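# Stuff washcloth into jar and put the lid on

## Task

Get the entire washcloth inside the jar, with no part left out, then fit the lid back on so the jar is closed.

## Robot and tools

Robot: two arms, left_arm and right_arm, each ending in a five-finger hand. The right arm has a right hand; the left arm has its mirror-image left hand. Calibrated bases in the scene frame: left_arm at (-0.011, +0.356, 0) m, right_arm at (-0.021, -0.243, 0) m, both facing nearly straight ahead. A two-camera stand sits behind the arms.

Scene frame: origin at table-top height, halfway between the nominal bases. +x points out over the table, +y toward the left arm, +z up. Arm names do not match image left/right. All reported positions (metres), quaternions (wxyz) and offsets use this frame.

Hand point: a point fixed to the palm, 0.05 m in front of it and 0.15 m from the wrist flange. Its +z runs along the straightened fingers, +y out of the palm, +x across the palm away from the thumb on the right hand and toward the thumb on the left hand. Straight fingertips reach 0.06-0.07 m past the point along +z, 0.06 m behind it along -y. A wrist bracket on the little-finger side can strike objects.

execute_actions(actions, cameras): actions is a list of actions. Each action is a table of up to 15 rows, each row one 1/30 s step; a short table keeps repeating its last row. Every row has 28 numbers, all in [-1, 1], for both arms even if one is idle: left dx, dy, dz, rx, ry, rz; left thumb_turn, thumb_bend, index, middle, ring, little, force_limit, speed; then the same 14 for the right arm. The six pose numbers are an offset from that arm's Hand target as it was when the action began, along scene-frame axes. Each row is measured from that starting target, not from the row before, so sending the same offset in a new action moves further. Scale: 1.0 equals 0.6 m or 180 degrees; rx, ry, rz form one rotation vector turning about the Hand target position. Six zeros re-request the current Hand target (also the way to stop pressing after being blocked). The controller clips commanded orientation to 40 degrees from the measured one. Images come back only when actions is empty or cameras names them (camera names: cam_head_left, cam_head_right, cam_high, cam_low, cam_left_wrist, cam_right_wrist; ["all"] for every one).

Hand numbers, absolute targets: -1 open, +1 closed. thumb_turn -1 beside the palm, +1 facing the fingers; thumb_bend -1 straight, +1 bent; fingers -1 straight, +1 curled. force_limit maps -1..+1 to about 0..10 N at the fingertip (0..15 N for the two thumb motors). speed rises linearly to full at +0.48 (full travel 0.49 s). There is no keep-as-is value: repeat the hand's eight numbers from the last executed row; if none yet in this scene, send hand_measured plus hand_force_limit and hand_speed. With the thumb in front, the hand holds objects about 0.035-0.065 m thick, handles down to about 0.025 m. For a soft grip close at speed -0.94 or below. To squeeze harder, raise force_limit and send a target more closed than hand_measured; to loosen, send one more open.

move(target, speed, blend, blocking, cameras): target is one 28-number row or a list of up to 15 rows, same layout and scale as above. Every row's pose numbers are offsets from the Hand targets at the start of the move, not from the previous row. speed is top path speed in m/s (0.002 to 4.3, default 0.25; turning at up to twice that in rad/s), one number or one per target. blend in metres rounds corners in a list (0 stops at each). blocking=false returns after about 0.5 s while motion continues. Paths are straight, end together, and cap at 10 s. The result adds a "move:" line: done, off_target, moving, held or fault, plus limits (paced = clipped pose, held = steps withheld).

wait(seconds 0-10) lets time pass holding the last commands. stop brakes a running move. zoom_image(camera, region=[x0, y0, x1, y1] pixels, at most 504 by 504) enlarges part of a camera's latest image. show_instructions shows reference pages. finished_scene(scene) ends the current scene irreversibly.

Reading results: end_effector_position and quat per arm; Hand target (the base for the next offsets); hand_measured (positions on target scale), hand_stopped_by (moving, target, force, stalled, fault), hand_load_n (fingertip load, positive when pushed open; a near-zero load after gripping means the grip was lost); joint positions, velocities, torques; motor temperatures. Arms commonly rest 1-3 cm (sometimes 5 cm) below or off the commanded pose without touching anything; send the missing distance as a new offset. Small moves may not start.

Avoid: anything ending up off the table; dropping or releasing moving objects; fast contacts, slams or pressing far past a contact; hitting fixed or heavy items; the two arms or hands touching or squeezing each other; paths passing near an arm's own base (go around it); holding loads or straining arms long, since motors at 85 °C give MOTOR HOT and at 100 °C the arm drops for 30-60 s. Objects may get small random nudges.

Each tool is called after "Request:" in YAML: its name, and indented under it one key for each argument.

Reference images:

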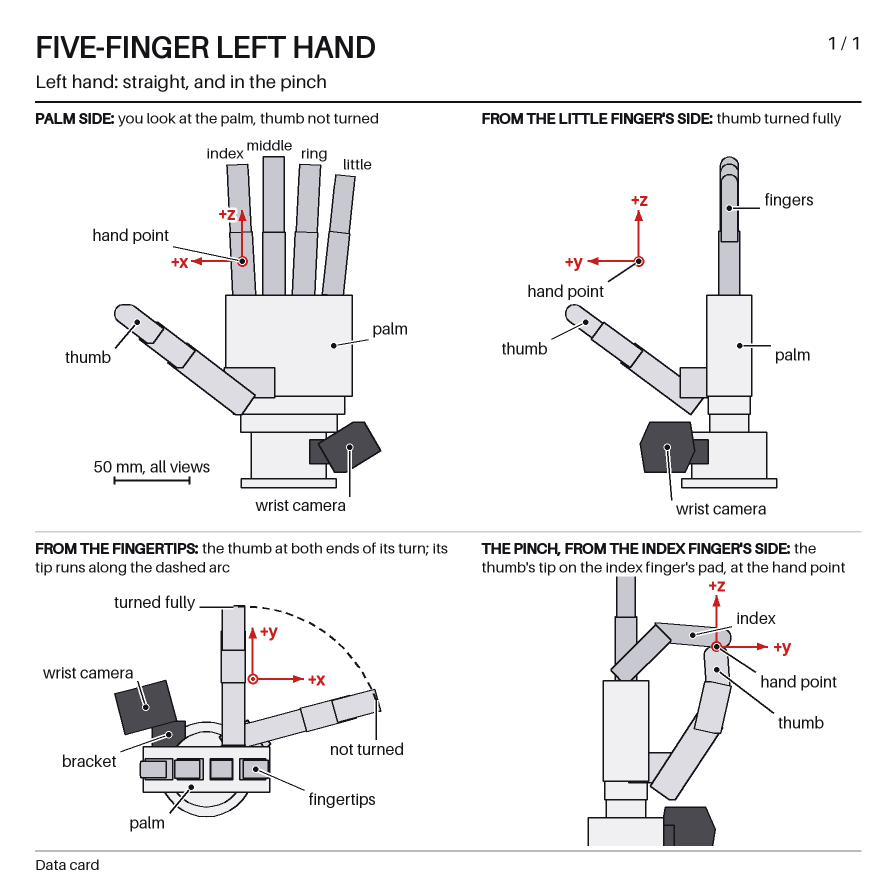

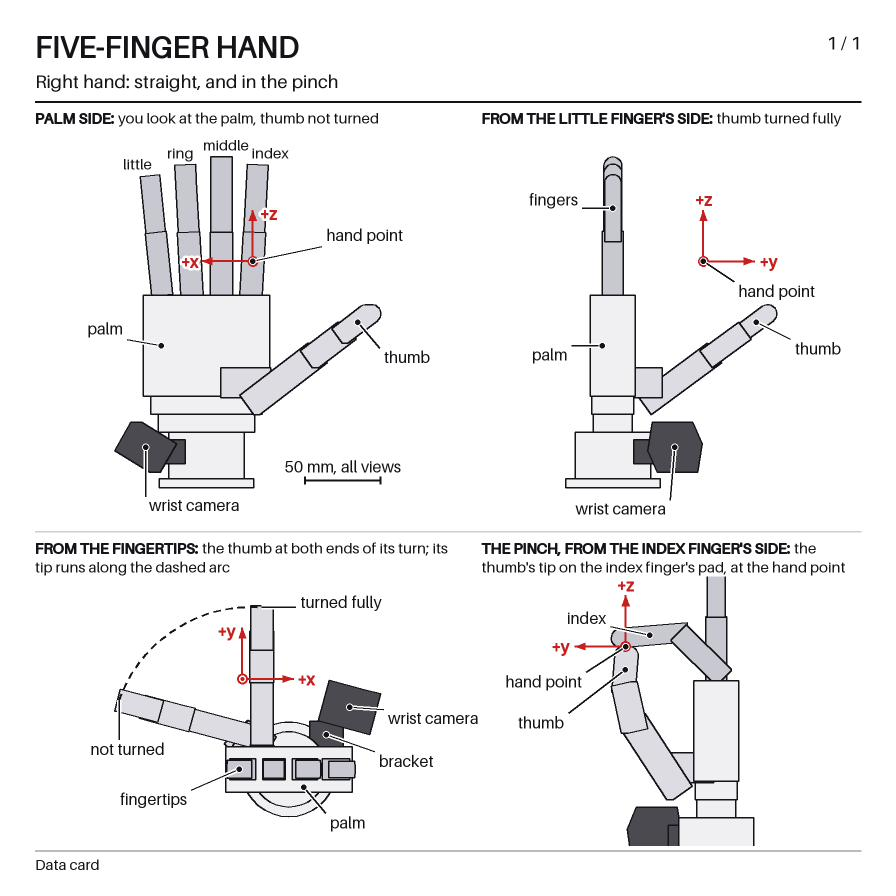

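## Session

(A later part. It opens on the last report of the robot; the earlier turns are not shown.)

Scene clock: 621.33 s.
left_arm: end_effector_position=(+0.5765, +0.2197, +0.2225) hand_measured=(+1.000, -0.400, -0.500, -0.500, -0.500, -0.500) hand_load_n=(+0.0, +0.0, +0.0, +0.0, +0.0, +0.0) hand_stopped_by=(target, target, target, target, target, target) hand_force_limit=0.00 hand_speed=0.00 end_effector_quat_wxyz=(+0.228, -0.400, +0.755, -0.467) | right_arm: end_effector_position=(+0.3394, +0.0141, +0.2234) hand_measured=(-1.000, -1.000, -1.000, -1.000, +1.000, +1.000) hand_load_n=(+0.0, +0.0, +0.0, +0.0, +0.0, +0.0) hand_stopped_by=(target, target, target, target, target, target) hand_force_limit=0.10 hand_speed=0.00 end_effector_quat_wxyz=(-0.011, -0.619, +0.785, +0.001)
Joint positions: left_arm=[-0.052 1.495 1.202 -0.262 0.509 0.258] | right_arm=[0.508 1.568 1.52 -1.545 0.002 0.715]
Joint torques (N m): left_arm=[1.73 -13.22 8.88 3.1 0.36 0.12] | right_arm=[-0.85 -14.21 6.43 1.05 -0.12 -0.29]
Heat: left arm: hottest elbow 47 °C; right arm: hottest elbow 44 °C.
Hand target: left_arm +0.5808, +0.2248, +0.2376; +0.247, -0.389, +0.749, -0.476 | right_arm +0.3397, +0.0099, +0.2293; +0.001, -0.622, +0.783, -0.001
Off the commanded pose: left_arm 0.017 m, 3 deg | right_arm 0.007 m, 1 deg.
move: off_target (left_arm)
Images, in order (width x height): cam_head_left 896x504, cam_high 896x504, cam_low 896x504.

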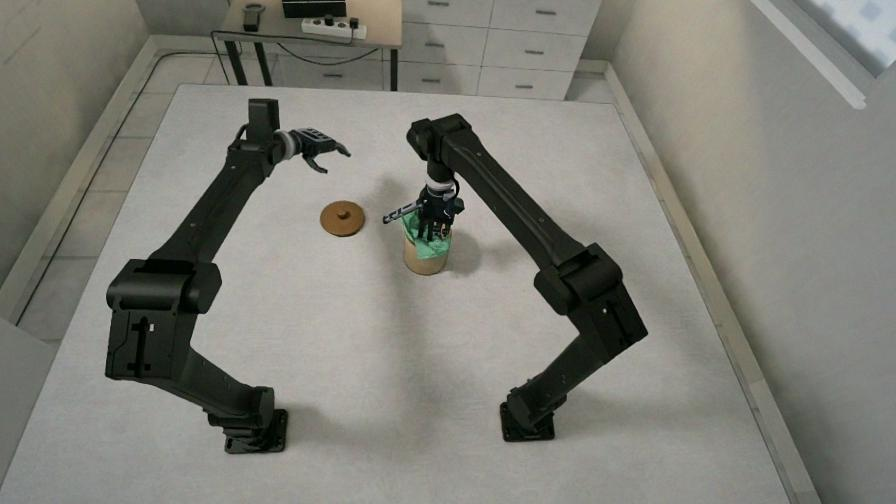

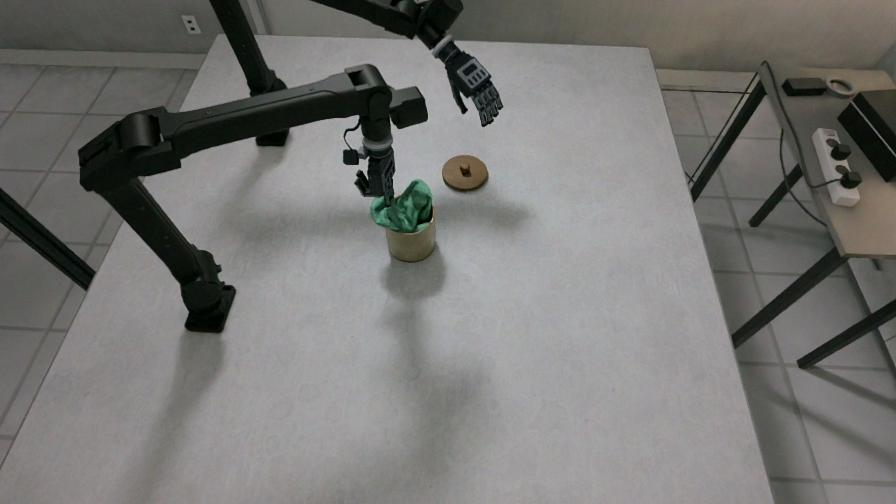

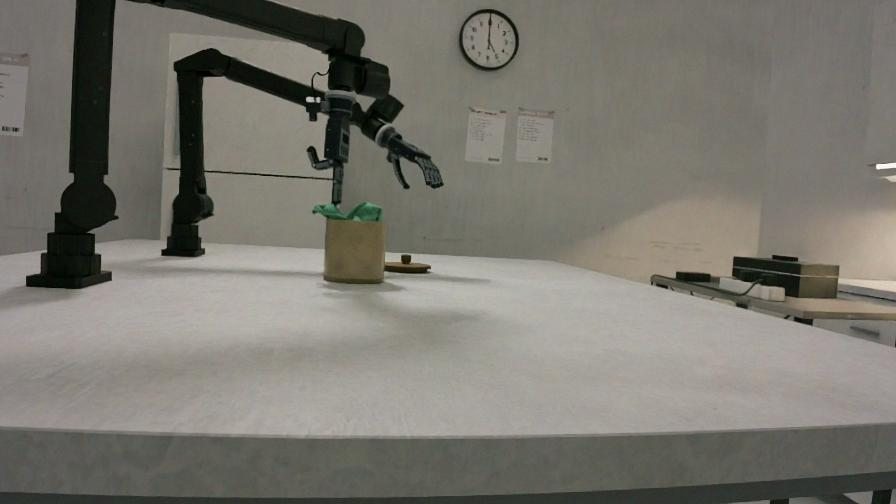

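Request:
move:
  target:
    - [0,0,0,0,0,0,1,-0.4,-0.5,-0.5,-0.5,-0.5,0,0, 0.004,0,-0.18,0,0,0,-1,-1,-1,-1,1,1,0.1,0]
  speed: 0.08
  cameras: ["cam_high","cam_head_left","cam_low"]

Request:
zoom_image:
  camera: "cam_head_left"
  region: [370, 190, 490, 290]

Request:
zoom_image:
  camera: "cam_high"
  region: [360, 150, 500, 280]

Request:
zoom_image:
  camera: "cam_low"
  region: [300, 180, 460, 300]

Scene clock: 635.80 s.
left_arm: end_effector_position=(+0.5765, +0.2197, +0.2225) hand_measured=(+1.000, -0.400, -0.500, -0.500, -0.500, -0.500) hand_load_n=(+0.0, +0.0, +0.0, +0.0, +0.0, +0.0) hand_stopped_by=(target, target, target, target, target, target) hand_force_limit=0.00 hand_speed=0.00 end_effector_quat_wxyz=(+0.228, -0.400, +0.755, -0.467) | right_arm: end_effector_position=(+0.3433, +0.0150, +0.1384) hand_measured=(-1.000, -1.000, -1.000, -1.000, +1.000, +1.000) hand_load_n=(+0.0, -0.5, +0.0, +0.0, +0.0, +0.0) hand_stopped_by=(target, target, target, target, target, target) hand_force_limit=0.10 hand_speed=0.00 end_effector_quat_wxyz=(+0.018, -0.619, +0.785, -0.004)
Joint positions: left_arm=[-0.052 1.495 1.202 -0.262 0.509 0.258] | right_arm=[0.506 1.572 1.302 -1.264 0.002 0.712]
Joint torques (N m): left_arm=[1.61 -13.63 8.69 2.76 0.28 0.07] | right_arm=[-0.79 -9.7 5.76 1.06 -0.13 -0.31]
Heat: left arm: hottest elbow 47 °C; right arm: hottest elbow 44 °C.
Hand target: left_arm +0.5808, +0.2248, +0.2376; +0.247, -0.389, +0.749, -0.476 | right_arm +0.3420, +0.0098, +0.1212; +0.001, -0.622, +0.783, -0.001
Off the commanded pose: left_arm 0.017 m, 3 deg | right_arm 0.018 m, 2 deg.
move: off_target (left_arm, right_arm)
Images, in order (width x height): cam_head_left 896x504, cam_high 896x504, cam_low 896x504.

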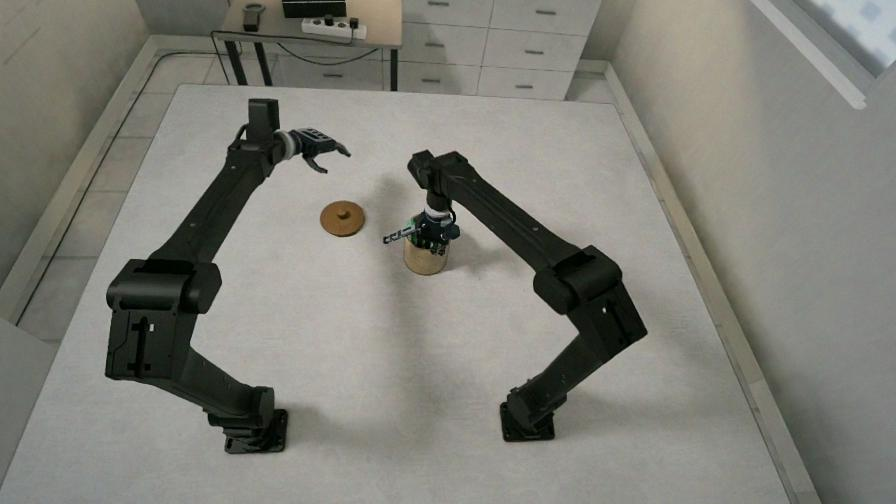

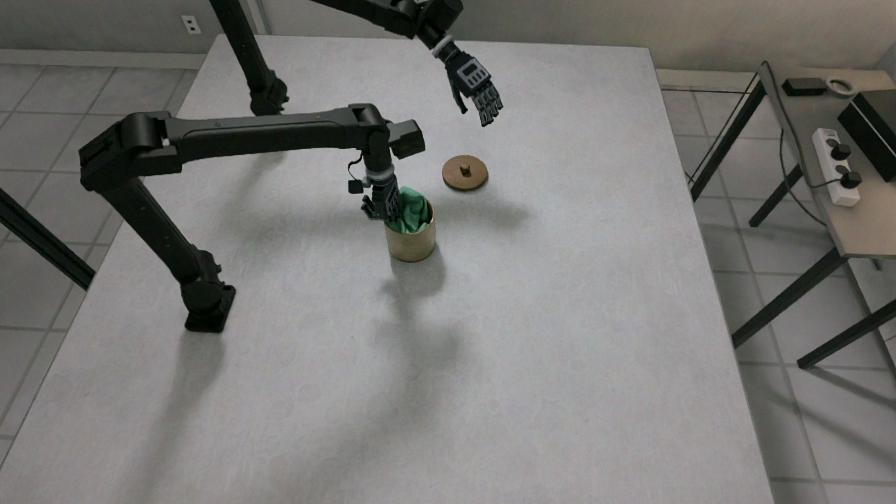

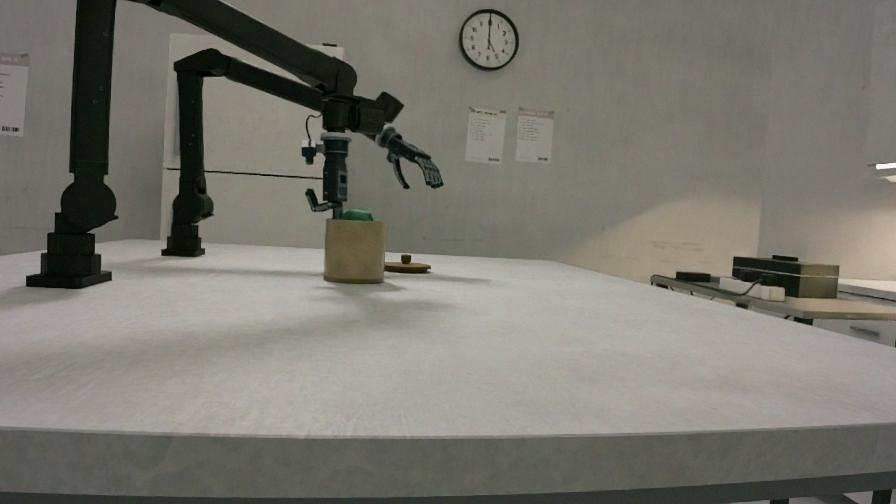

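Scaled by 4.200 from the camera's 896x504 image, which has a finer 1280x720 frame.

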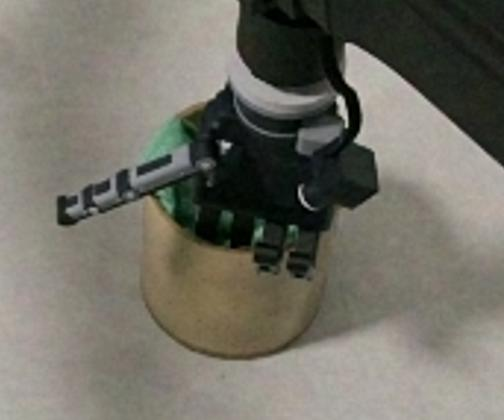

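Scaled by 3.600 from the camera's 896x504 image, which has a finer 1280x720 frame.

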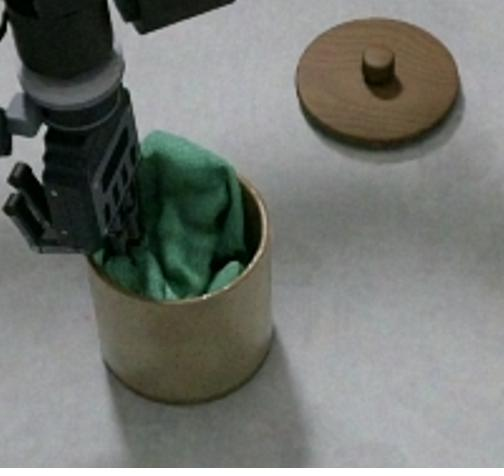

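Scaled by 3.150 from the camera's 896x504 image, which has a finer 1280x720 frame.

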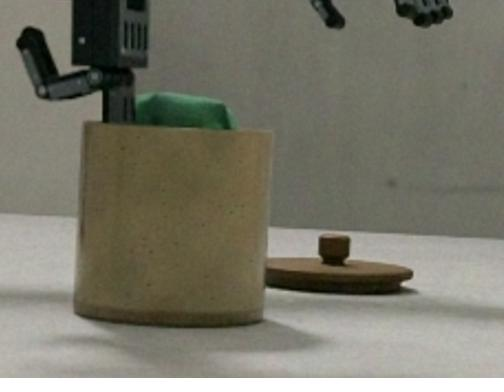

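Request:
move:
  target:
    - [0,0,0,0,0,0,1,-0.4,-0.5,-0.5,-0.5,-0.5,0,0, 0.05,0,-0.01,0,0,0,-1,-1,-1,-1,1,1,0.1,0]
    - [0,0,0,0,0,0,1,-0.4,-0.5,-0.5,-0.5,-0.5,0,0, 0.06,0,0.13,0,0,0,-1,-1,-1,-1,1,1,0.1,0]
  speed: [0.05,0.08]
  cameras: ["cam_high","cam_head_left","cam_low"]

Request:
zoom_image:
  camera: "cam_head_left"
  region: [370, 190, 490, 290]

Request:
zoom_image:
  camera: "cam_high"
  region: [360, 150, 500, 280]

Request:
zoom_image:
  camera: "cam_low"
  region: [300, 180, 460, 300]

Scene clock: 649.30 s.
left_arm: end_effector_position=(+0.5765, +0.2197, +0.2225) hand_measured=(+1.000, -0.400, -0.500, -0.500, -0.500, -0.500) hand_load_n=(+0.0, +0.0, +0.0, +0.0, +0.0, +0.0) hand_stopped_by=(target, target, target, target, target, target) hand_force_limit=0.00 hand_speed=0.00 end_effector_quat_wxyz=(+0.228, -0.400, +0.755, -0.467) | right_arm: end_effector_position=(+0.3631, +0.0081, +0.1844) hand_measured=(-1.000, -1.000, -1.000, -1.000, +1.000, +1.000) hand_load_n=(+0.0, +0.0, +0.0, -0.5, +0.5, +0.0) hand_stopped_by=(target, target, target, target, target, target) hand_force_limit=0.10 hand_speed=0.00 end_effector_quat_wxyz=(-0.015, -0.619, +0.785, +0.004)
Joint positions: left_arm=[-0.052 1.495 1.202 -0.262 0.509 0.258] | right_arm=[0.473 1.632 1.494 -1.463 -0.001 0.68]
Joint torques (N m): left_arm=[0.85 -13.33 8.94 2.78 0.25 0.13] | right_arm=[-0.73 -12.57 10.73 0.18 0 -0.31]
Heat: left arm: hottest elbow 47 °C; right arm: hottest elbow 43 °C.
Hand target: left_arm +0.5808, +0.2248, +0.2376; +0.247, -0.389, +0.749, -0.476 | right_arm +0.3780, +0.0098, +0.1992; +0.001, -0.622, +0.783, +0.000
Off the commanded pose: left_arm 0.017 m, 3 deg | right_arm 0.021 m, 2 deg.
move: off_target (left_arm, right_arm)
Images, in order (width x height): cam_head_left 896x504, cam_high 896x504, cam_low 896x504.

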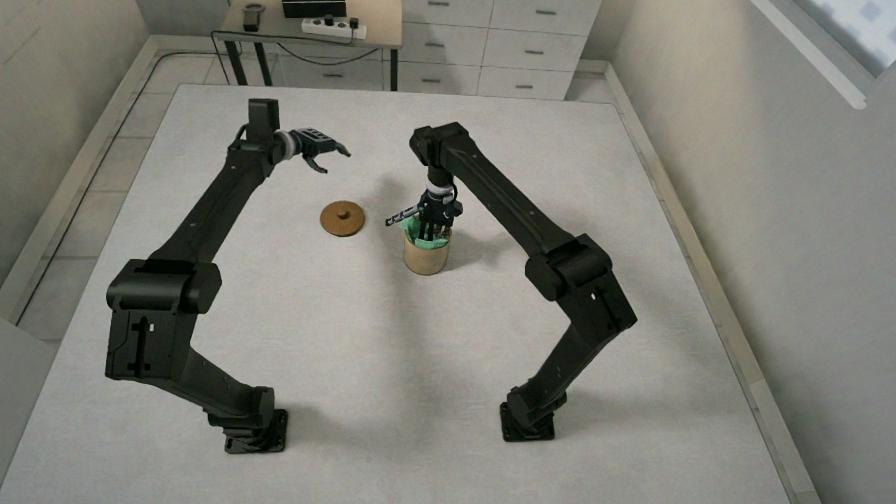

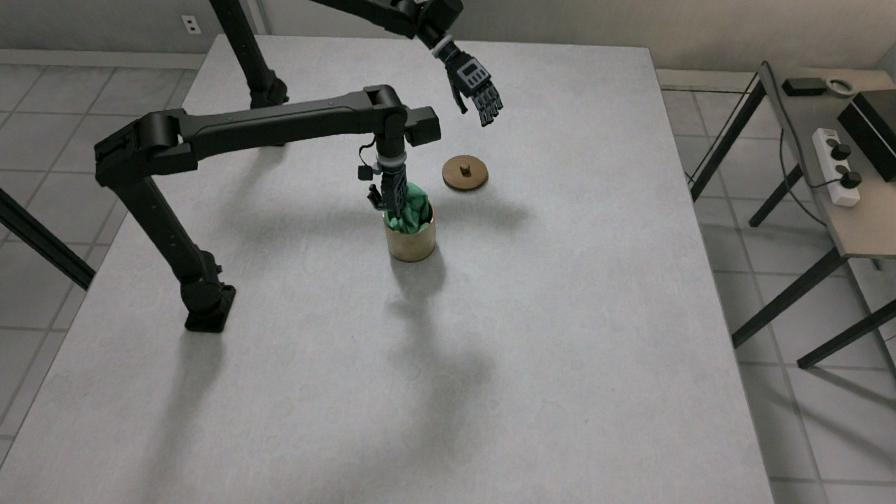

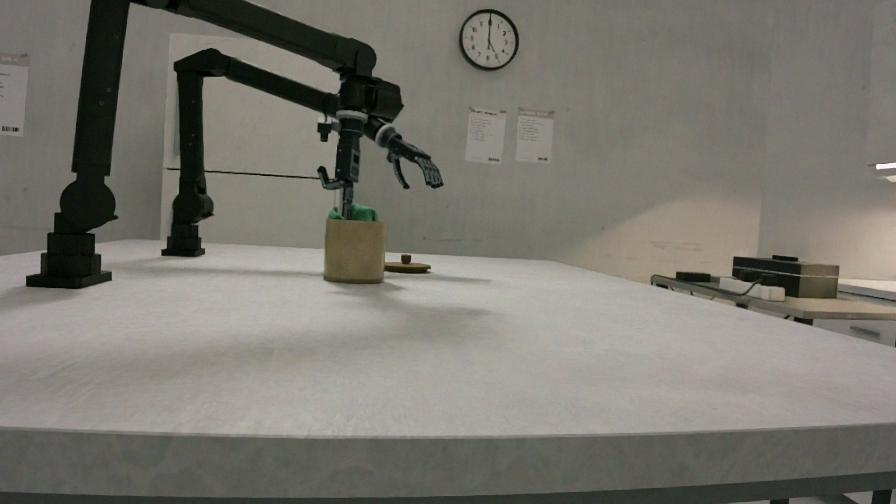

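Scaled by 4.200 from the camera's 896x504 image, which has a finer 1280x720 frame.

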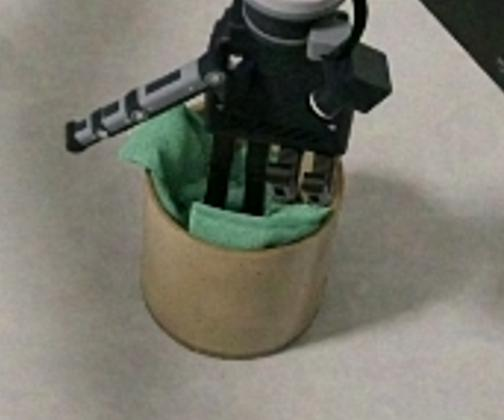

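Scaled by 3.600 from the camera's 896x504 image, which has a finer 1280x720 frame.

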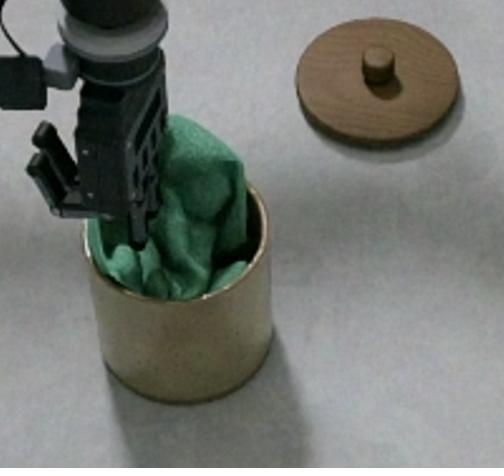

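Scaled by 3.150 from the camera's 896x504 image, which has a finer 1280x720 frame.

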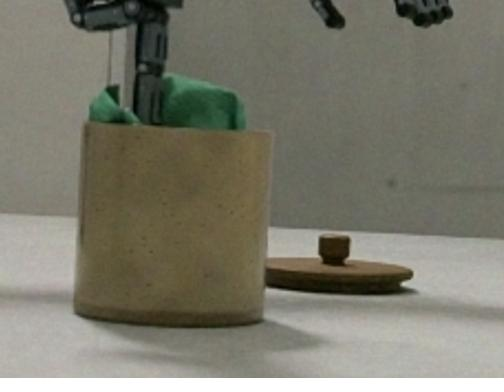

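Request:
move:
  target:
    - [0,0,0,0,0,0,1,-0.4,-0.5,-0.5,-0.5,-0.5,0,0, 0,0,0.06,0,0,0,-1,-1,-1,-1,1,1,0.1,0]
    - [0,0,0,0,0,0,1,-0.4,-0.5,-0.5,-0.5,-0.5,0,0, -0.007,0.057,0.05,0,0,0,-1,-1,-1,-1,1,1,0.1,0]
  speed: [0.08,0.08]
  blend: [0.02,0]
  cameras: ["cam_high","cam_head_left","cam_low"]

Request:
zoom_image:
  camera: "cam_head_left"
  region: [370, 190, 490, 290]

Request:
zoom_image:
  camera: "cam_high"
  region: [360, 150, 500, 280]

Request:
zoom_image:
  camera: "cam_low"
  region: [300, 180, 460, 300]

Scene clock: 659.73 s.
left_arm: end_effector_position=(+0.5765, +0.2197, +0.2225) hand_measured=(+1.000, -0.400, -0.500, -0.500, -0.500, -0.500) hand_load_n=(+0.0, +0.0, +0.0, +0.0, +0.0, +0.0) hand_stopped_by=(target, target, target, target, target, target) hand_force_limit=0.00 hand_speed=0.00 end_effector_quat_wxyz=(+0.228, -0.400, +0.755, -0.467) | right_arm: end_effector_position=(+0.3609, +0.0355, +0.2194) hand_measured=(-1.000, -1.000, -1.000, -1.000, +1.000, +1.000) hand_load_n=(+0.0, +0.0, +0.0, +0.0, +0.0, +0.0) hand_stopped_by=(target, target, target, target, target, target) hand_force_limit=0.10 hand_speed=0.00 end_effector_quat_wxyz=(-0.010, -0.628, +0.778, +0.002)
Joint positions: left_arm=[-0.052 1.495 1.202 -0.262 0.509 0.258] | right_arm=[0.526 1.647 1.605 -1.549 -0.001 0.711]
Joint torques (N m): left_arm=[0.67 -13.98 8.68 2.91 0.38 0.12] | right_arm=[0.15 -11.81 10.81 0.25 -0.03 -0.04]
Heat: left arm: hottest elbow 47 °C; right arm: hottest elbow 44 °C.
Hand target: left_arm +0.5808, +0.2248, +0.2376; +0.247, -0.389, +0.749, -0.476 | right_arm +0.3739, +0.0441, +0.2292; +0.001, -0.622, +0.783, +0.000
Off the commanded pose: left_arm 0.017 m, 3 deg | right_arm 0.018 m, 1 deg.
move: off_target (left_arm, right_arm); blend cut to 0.0175 m at target 1
Images, in order (width x height): cam_head_left 896x504, cam_high 896x504, cam_low 896x504.

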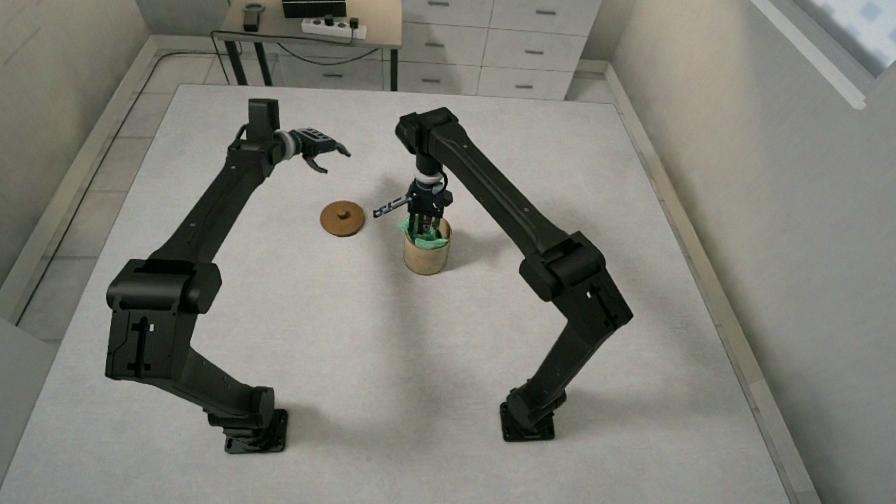

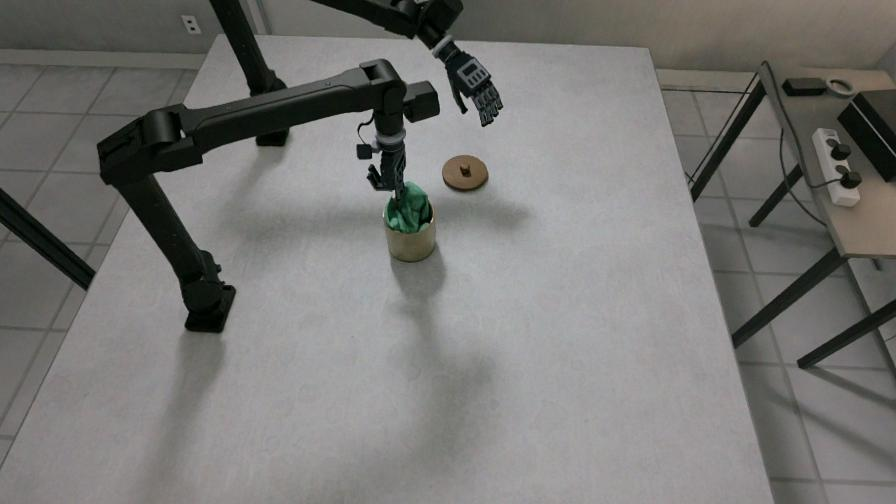

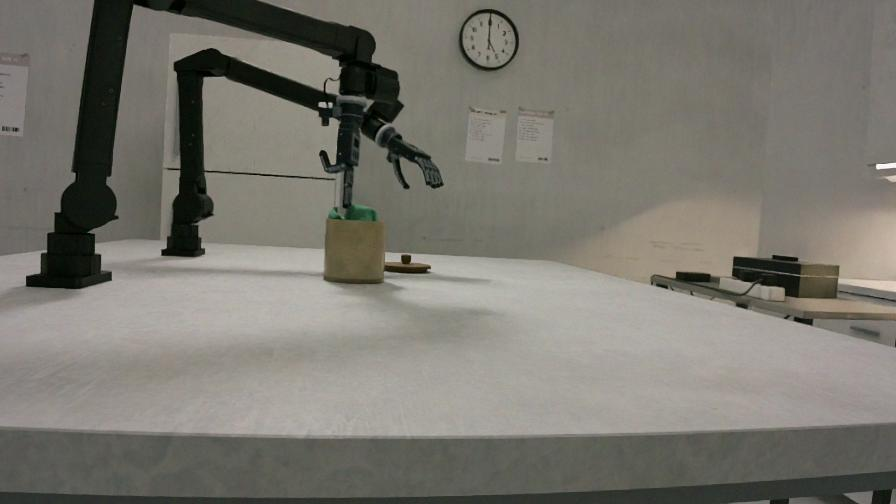

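Scaled by 4.200 from the camera's 896x504 image, which has a finer 1280x720 frame.

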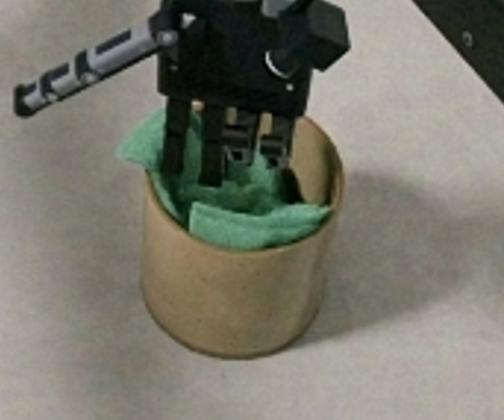

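Scaled by 3.600 from the camera's 896x504 image, which has a finer 1280x720 frame.

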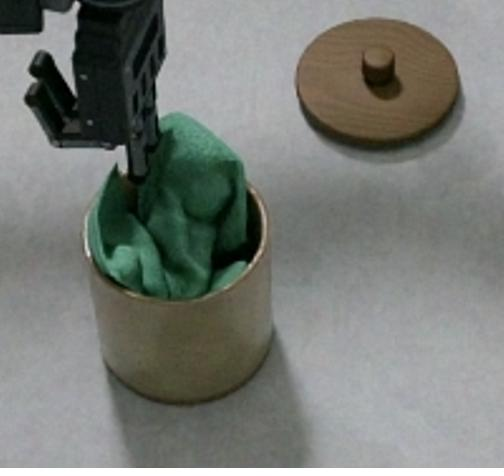

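Scaled by 3.150 from the camera's 896x504 image, which has a finer 1280x720 frame.

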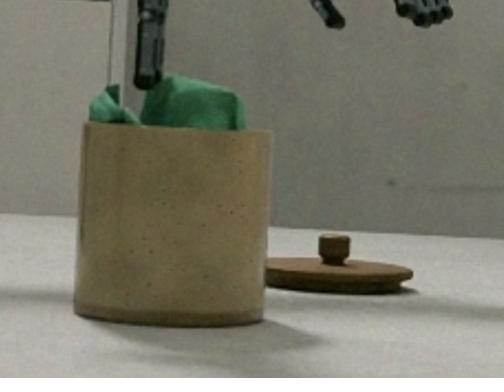

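Request:
move:
  target:
    - [0,0,0,0,0,0,1,-0.4,-0.5,-0.5,-0.5,-0.5,0,0, 0.012,-0.007,-0.06,0,0,0,-1,-1,-1,-1,1,1,0.1,0]
    - [0,0,0,0,0,0,1,-0.4,-0.5,-0.5,-0.5,-0.5,0,0, 0.012,-0.007,-0.18,0,0,0,-1,-1,-1,-1,1,1,0.1,0]
  speed: 0.07
  blend: [0.02,0]
  cameras: ["cam_high","cam_head_left","cam_low"]

Request:
zoom_image:
  camera: "cam_head_left"
  region: [370, 190, 490, 290]

Request:
zoom_image:
  camera: "cam_high"
  region: [360, 150, 500, 280]

Request:
zoom_image:
  camera: "cam_low"
  region: [300, 180, 460, 300]

Scene clock: 682.93 s.
left_arm: end_effector_position=(+0.5765, +0.2197, +0.2225) hand_measured=(+1.000, -0.400, -0.500, -0.500, -0.500, -0.500) hand_load_n=(+0.0, +0.0, +0.0, +0.0, +0.0, +0.0) hand_stopped_by=(target, target, target, target, target, target) hand_force_limit=0.00 hand_speed=0.00 end_effector_quat_wxyz=(+0.228, -0.400, +0.755, -0.467) | right_arm: end_effector_position=(+0.3849, +0.0506, +0.1830) hand_measured=(-1.000, -1.000, -1.000, -1.000, +1.000, +1.000) hand_load_n=(+0.0, +0.0, -3.0, +0.0, +0.0, +0.0) hand_stopped_by=(target, target, target, target, target, target) hand_force_limit=0.10 hand_speed=0.00 end_effector_quat_wxyz=(+0.061, -0.626, +0.778, -0.002)
Joint positions: left_arm=[-0.052 1.495 1.202 -0.262 0.509 0.258] | right_arm=[0.524 1.63 1.489 -1.309 -0.018 0.712]
Joint torques (N m): left_arm=[1.79 -13.22 8.69 2.8 0.34 0.12] | right_arm=[-0.79 -6.77 3.14 1.54 0.59 -0.15]
Heat: left arm: hottest elbow 47 °C; right arm: hottest elbow 46 °C.
Hand target: left_arm +0.5808, +0.2248, +0.2376; +0.247, -0.389, +0.749, -0.476 | right_arm +0.3810, +0.0399, +0.1212; +0.001, -0.622, +0.783, -0.001
Off the commanded pose: left_arm 0.017 m, 3 deg | right_arm 0.063 m, 7 deg.
move: off_target (left_arm, right_arm); blend cut to 0.0185 m at target 1
Images, in order (width x height): cam_head_left 896x504, cam_high 896x504, cam_low 896x504.

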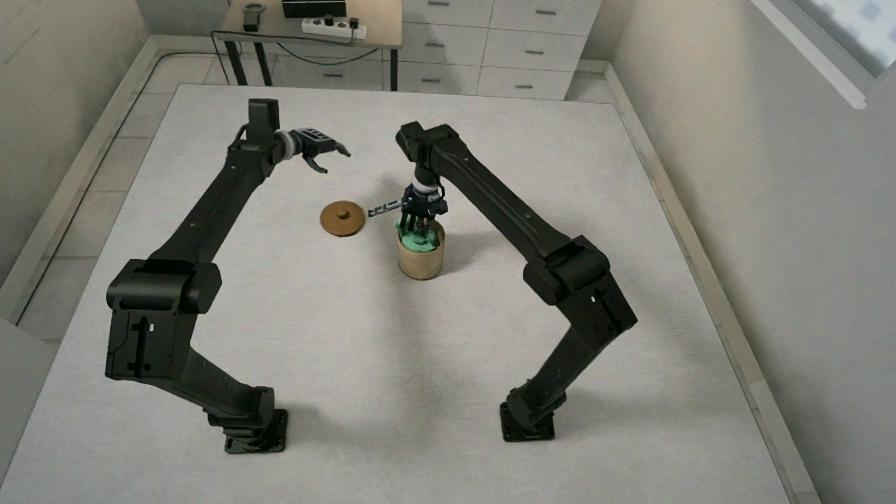

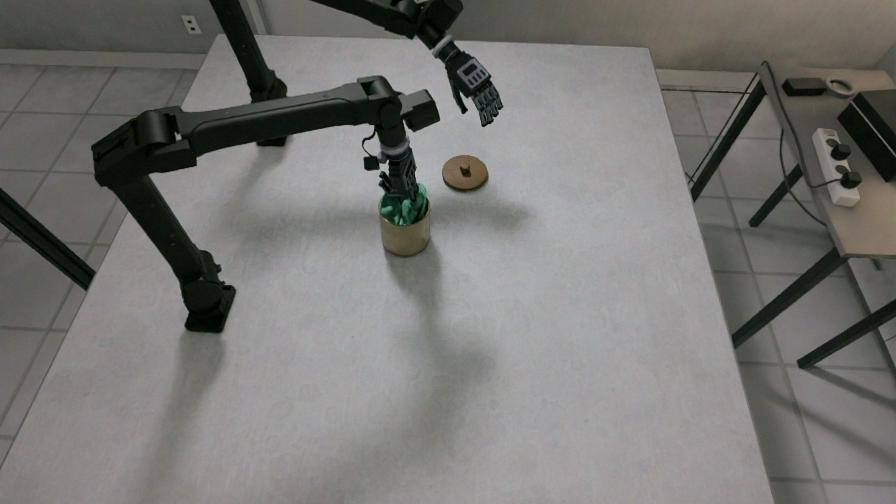

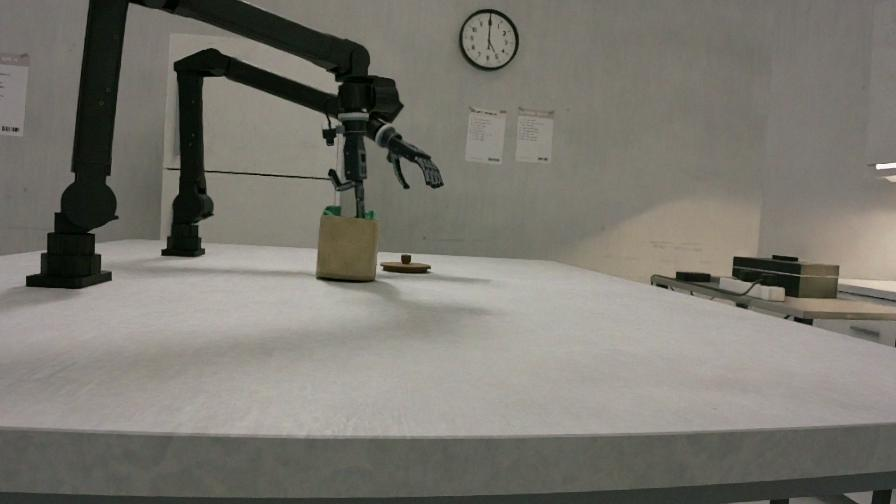

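Scaled by 4.200 from the camera's 896x504 image, which has a finer 1280x720 frame.

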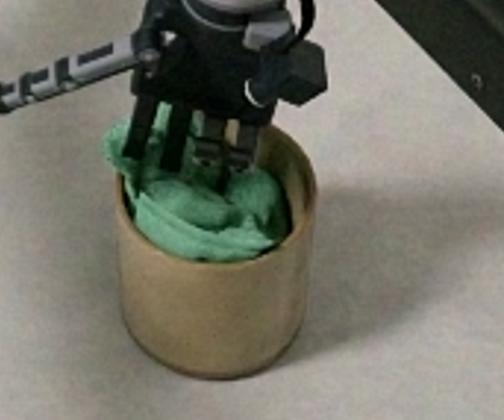

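Scaled by 3.600 from the camera's 896x504 image, which has a finer 1280x720 frame.

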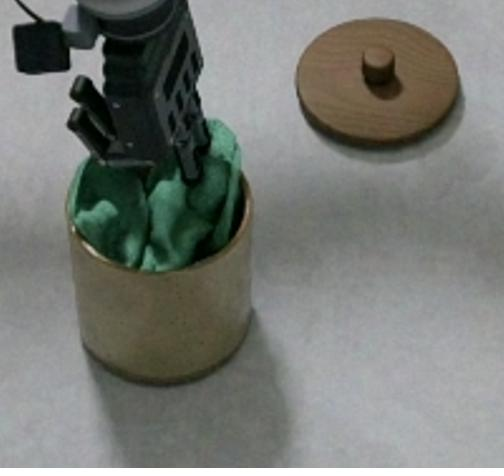

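Scaled by 3.150 from the camera's 896x504 image, which has a finer 1280x720 frame.

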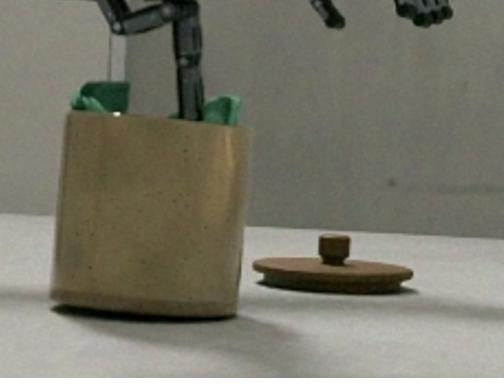

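Request:
move:
  target:
    - [0,0,0,0,0,0,1,-0.4,-0.5,-0.5,-0.5,-0.5,0,0, 0,0,0.11,0,0,0,-1,-1,-1,-1,1,1,0.1,0]
    - [0,0,0,0,0,0,1,-0.4,-0.5,-0.5,-0.5,-0.5,0,0, 0,0,0.27,0,0,0,-1,-1,-1,-1,1,1,0.1,0]
  speed: 0.07
  blend: [0.02,0]
  cameras: ["cam_high","cam_head_left","cam_low","cam_head_right"]

Request:
zoom_image:
  camera: "cam_head_left"
  region: [370, 190, 490, 290]

Request:
zoom_image:
  camera: "cam_high"
  region: [360, 150, 500, 280]

Request:
zoom_image:
  camera: "cam_low"
  region: [300, 180, 460, 300]

Scene clock: 694.83 s.
left_arm: end_effector_position=(+0.5765, +0.2197, +0.2225) hand_measured=(+1.000, -0.400, -0.500, -0.500, -0.500, -0.500) hand_load_n=(+0.0, +0.0, +0.0, +0.0, +0.0, +0.0) hand_stopped_by=(target, target, target, target, target, target) hand_force_limit=0.00 hand_speed=0.00 end_effector_quat_wxyz=(+0.228, -0.400, +0.755, -0.467) | right_arm: end_effector_position=(+0.3683, +0.0370, +0.2718) hand_measured=(-1.000, -1.000, -1.000, -1.000, +1.000, +1.000) hand_load_n=(+0.0, +0.0, +0.0, +0.0, +0.0, +0.0) hand_stopped_by=(target, target, target, target, target, target) hand_force_limit=0.10 hand_speed=0.00 end_effector_quat_wxyz=(-0.012, -0.626, +0.780, +0.003)
Joint positions: left_arm=[-0.052 1.495 1.202 -0.262 0.509 0.258] | right_arm=[0.522 1.673 1.775 -1.696 -0.001 0.712]
Joint torques (N m): left_arm=[0.73 -13.8 8.75 2.88 0.32 0.08] | right_arm=[-0.67 -12.57 10.82 0.32 -0.02 -0.15]
Heat: left arm: hottest elbow 47 °C; right arm: hottest elbow 44 °C.
Hand target: left_arm +0.5808, +0.2248, +0.2376; +0.247, -0.389, +0.749, -0.476 | right_arm +0.3810, +0.0398, +0.2833; +0.001, -0.622, +0.783, +0.000
Off the commanded pose: left_arm 0.017 m, 3 deg | right_arm 0.017 m, 2 deg.
joint sent to its limit (right arm) — joint 4 (wrist pitch), lower limit. The joint targets still meet the commanded pose.
move: off_target (left_arm, right_arm)
Images, in order (width x height): cam_head_left 896x504, cam_head_right 896x504, cam_high 896x504, cam_low 896x504.

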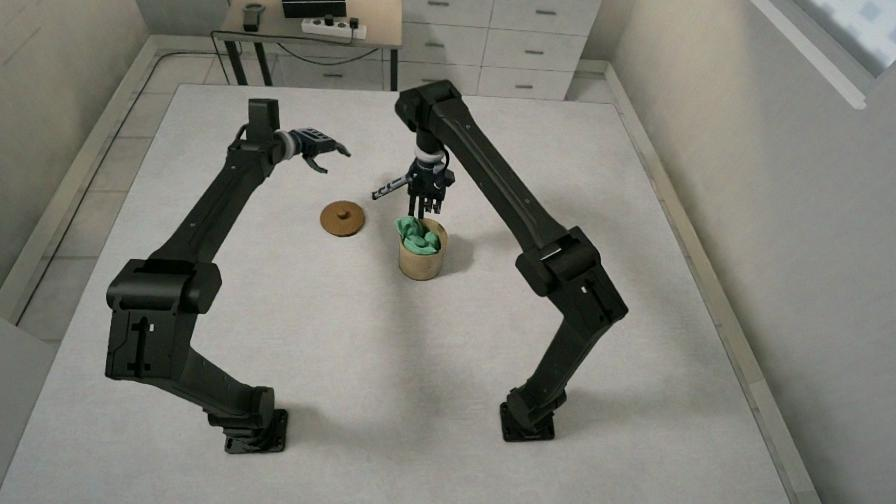

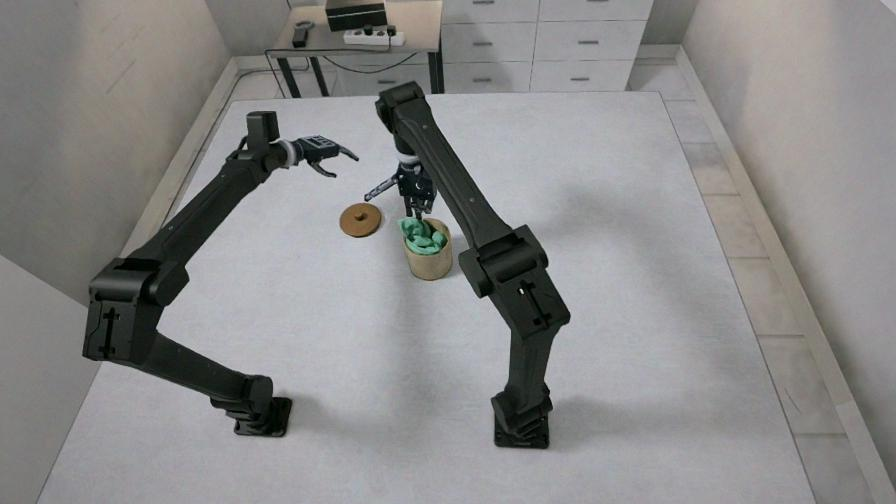

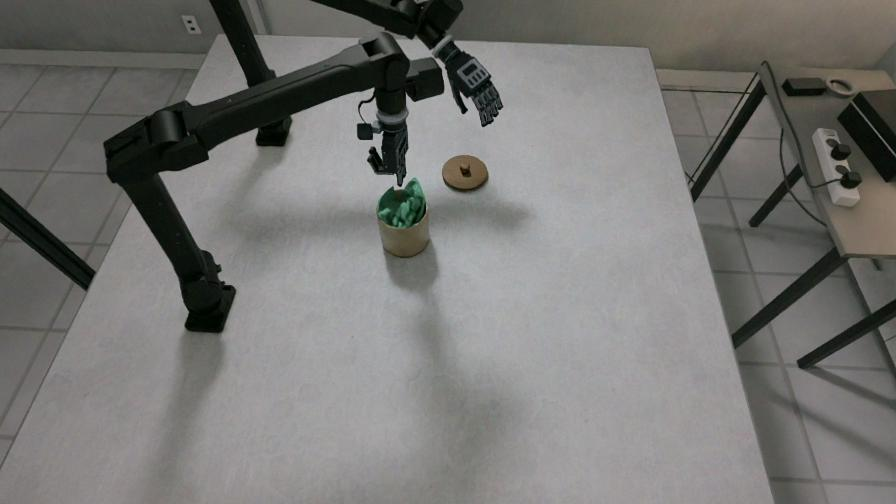

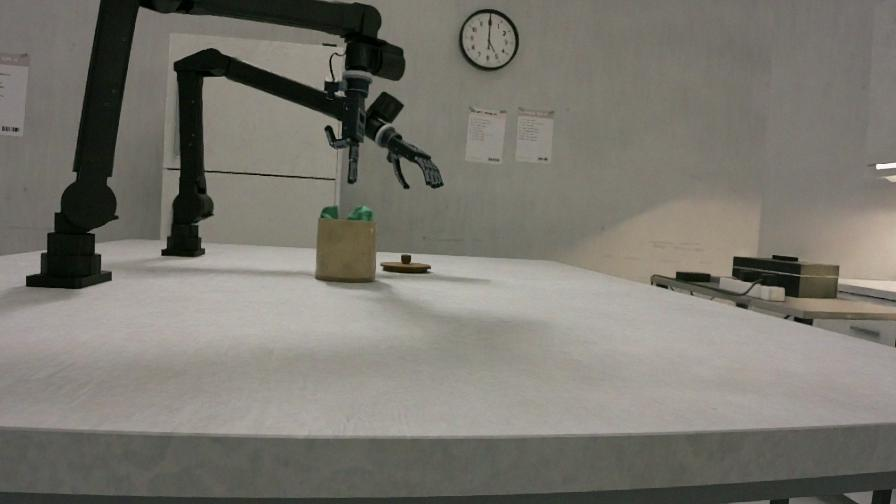

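Scaled by 4.200 from the camera's 896x504 image, which has a finer 1280x720 frame.

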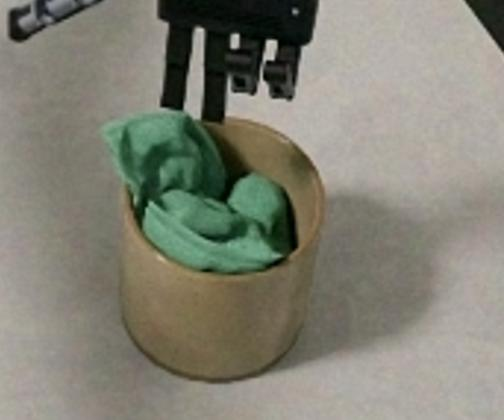

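Scaled by 3.600 from the camera's 896x504 image, which has a finer 1280x720 frame.

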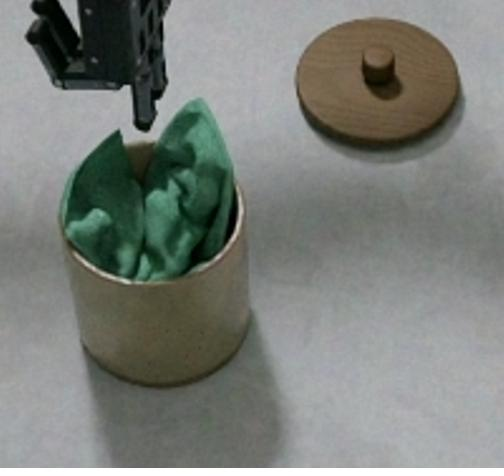

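Scaled by 3.150 from the camera's 896x504 image, which has a finer 1280x720 frame.

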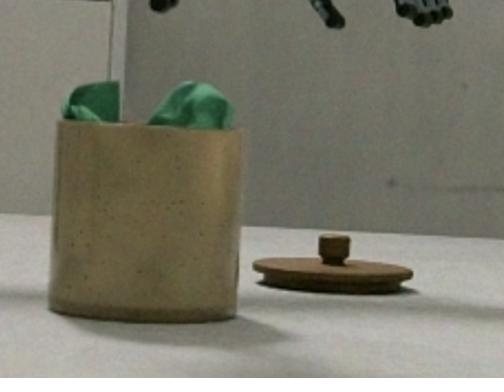

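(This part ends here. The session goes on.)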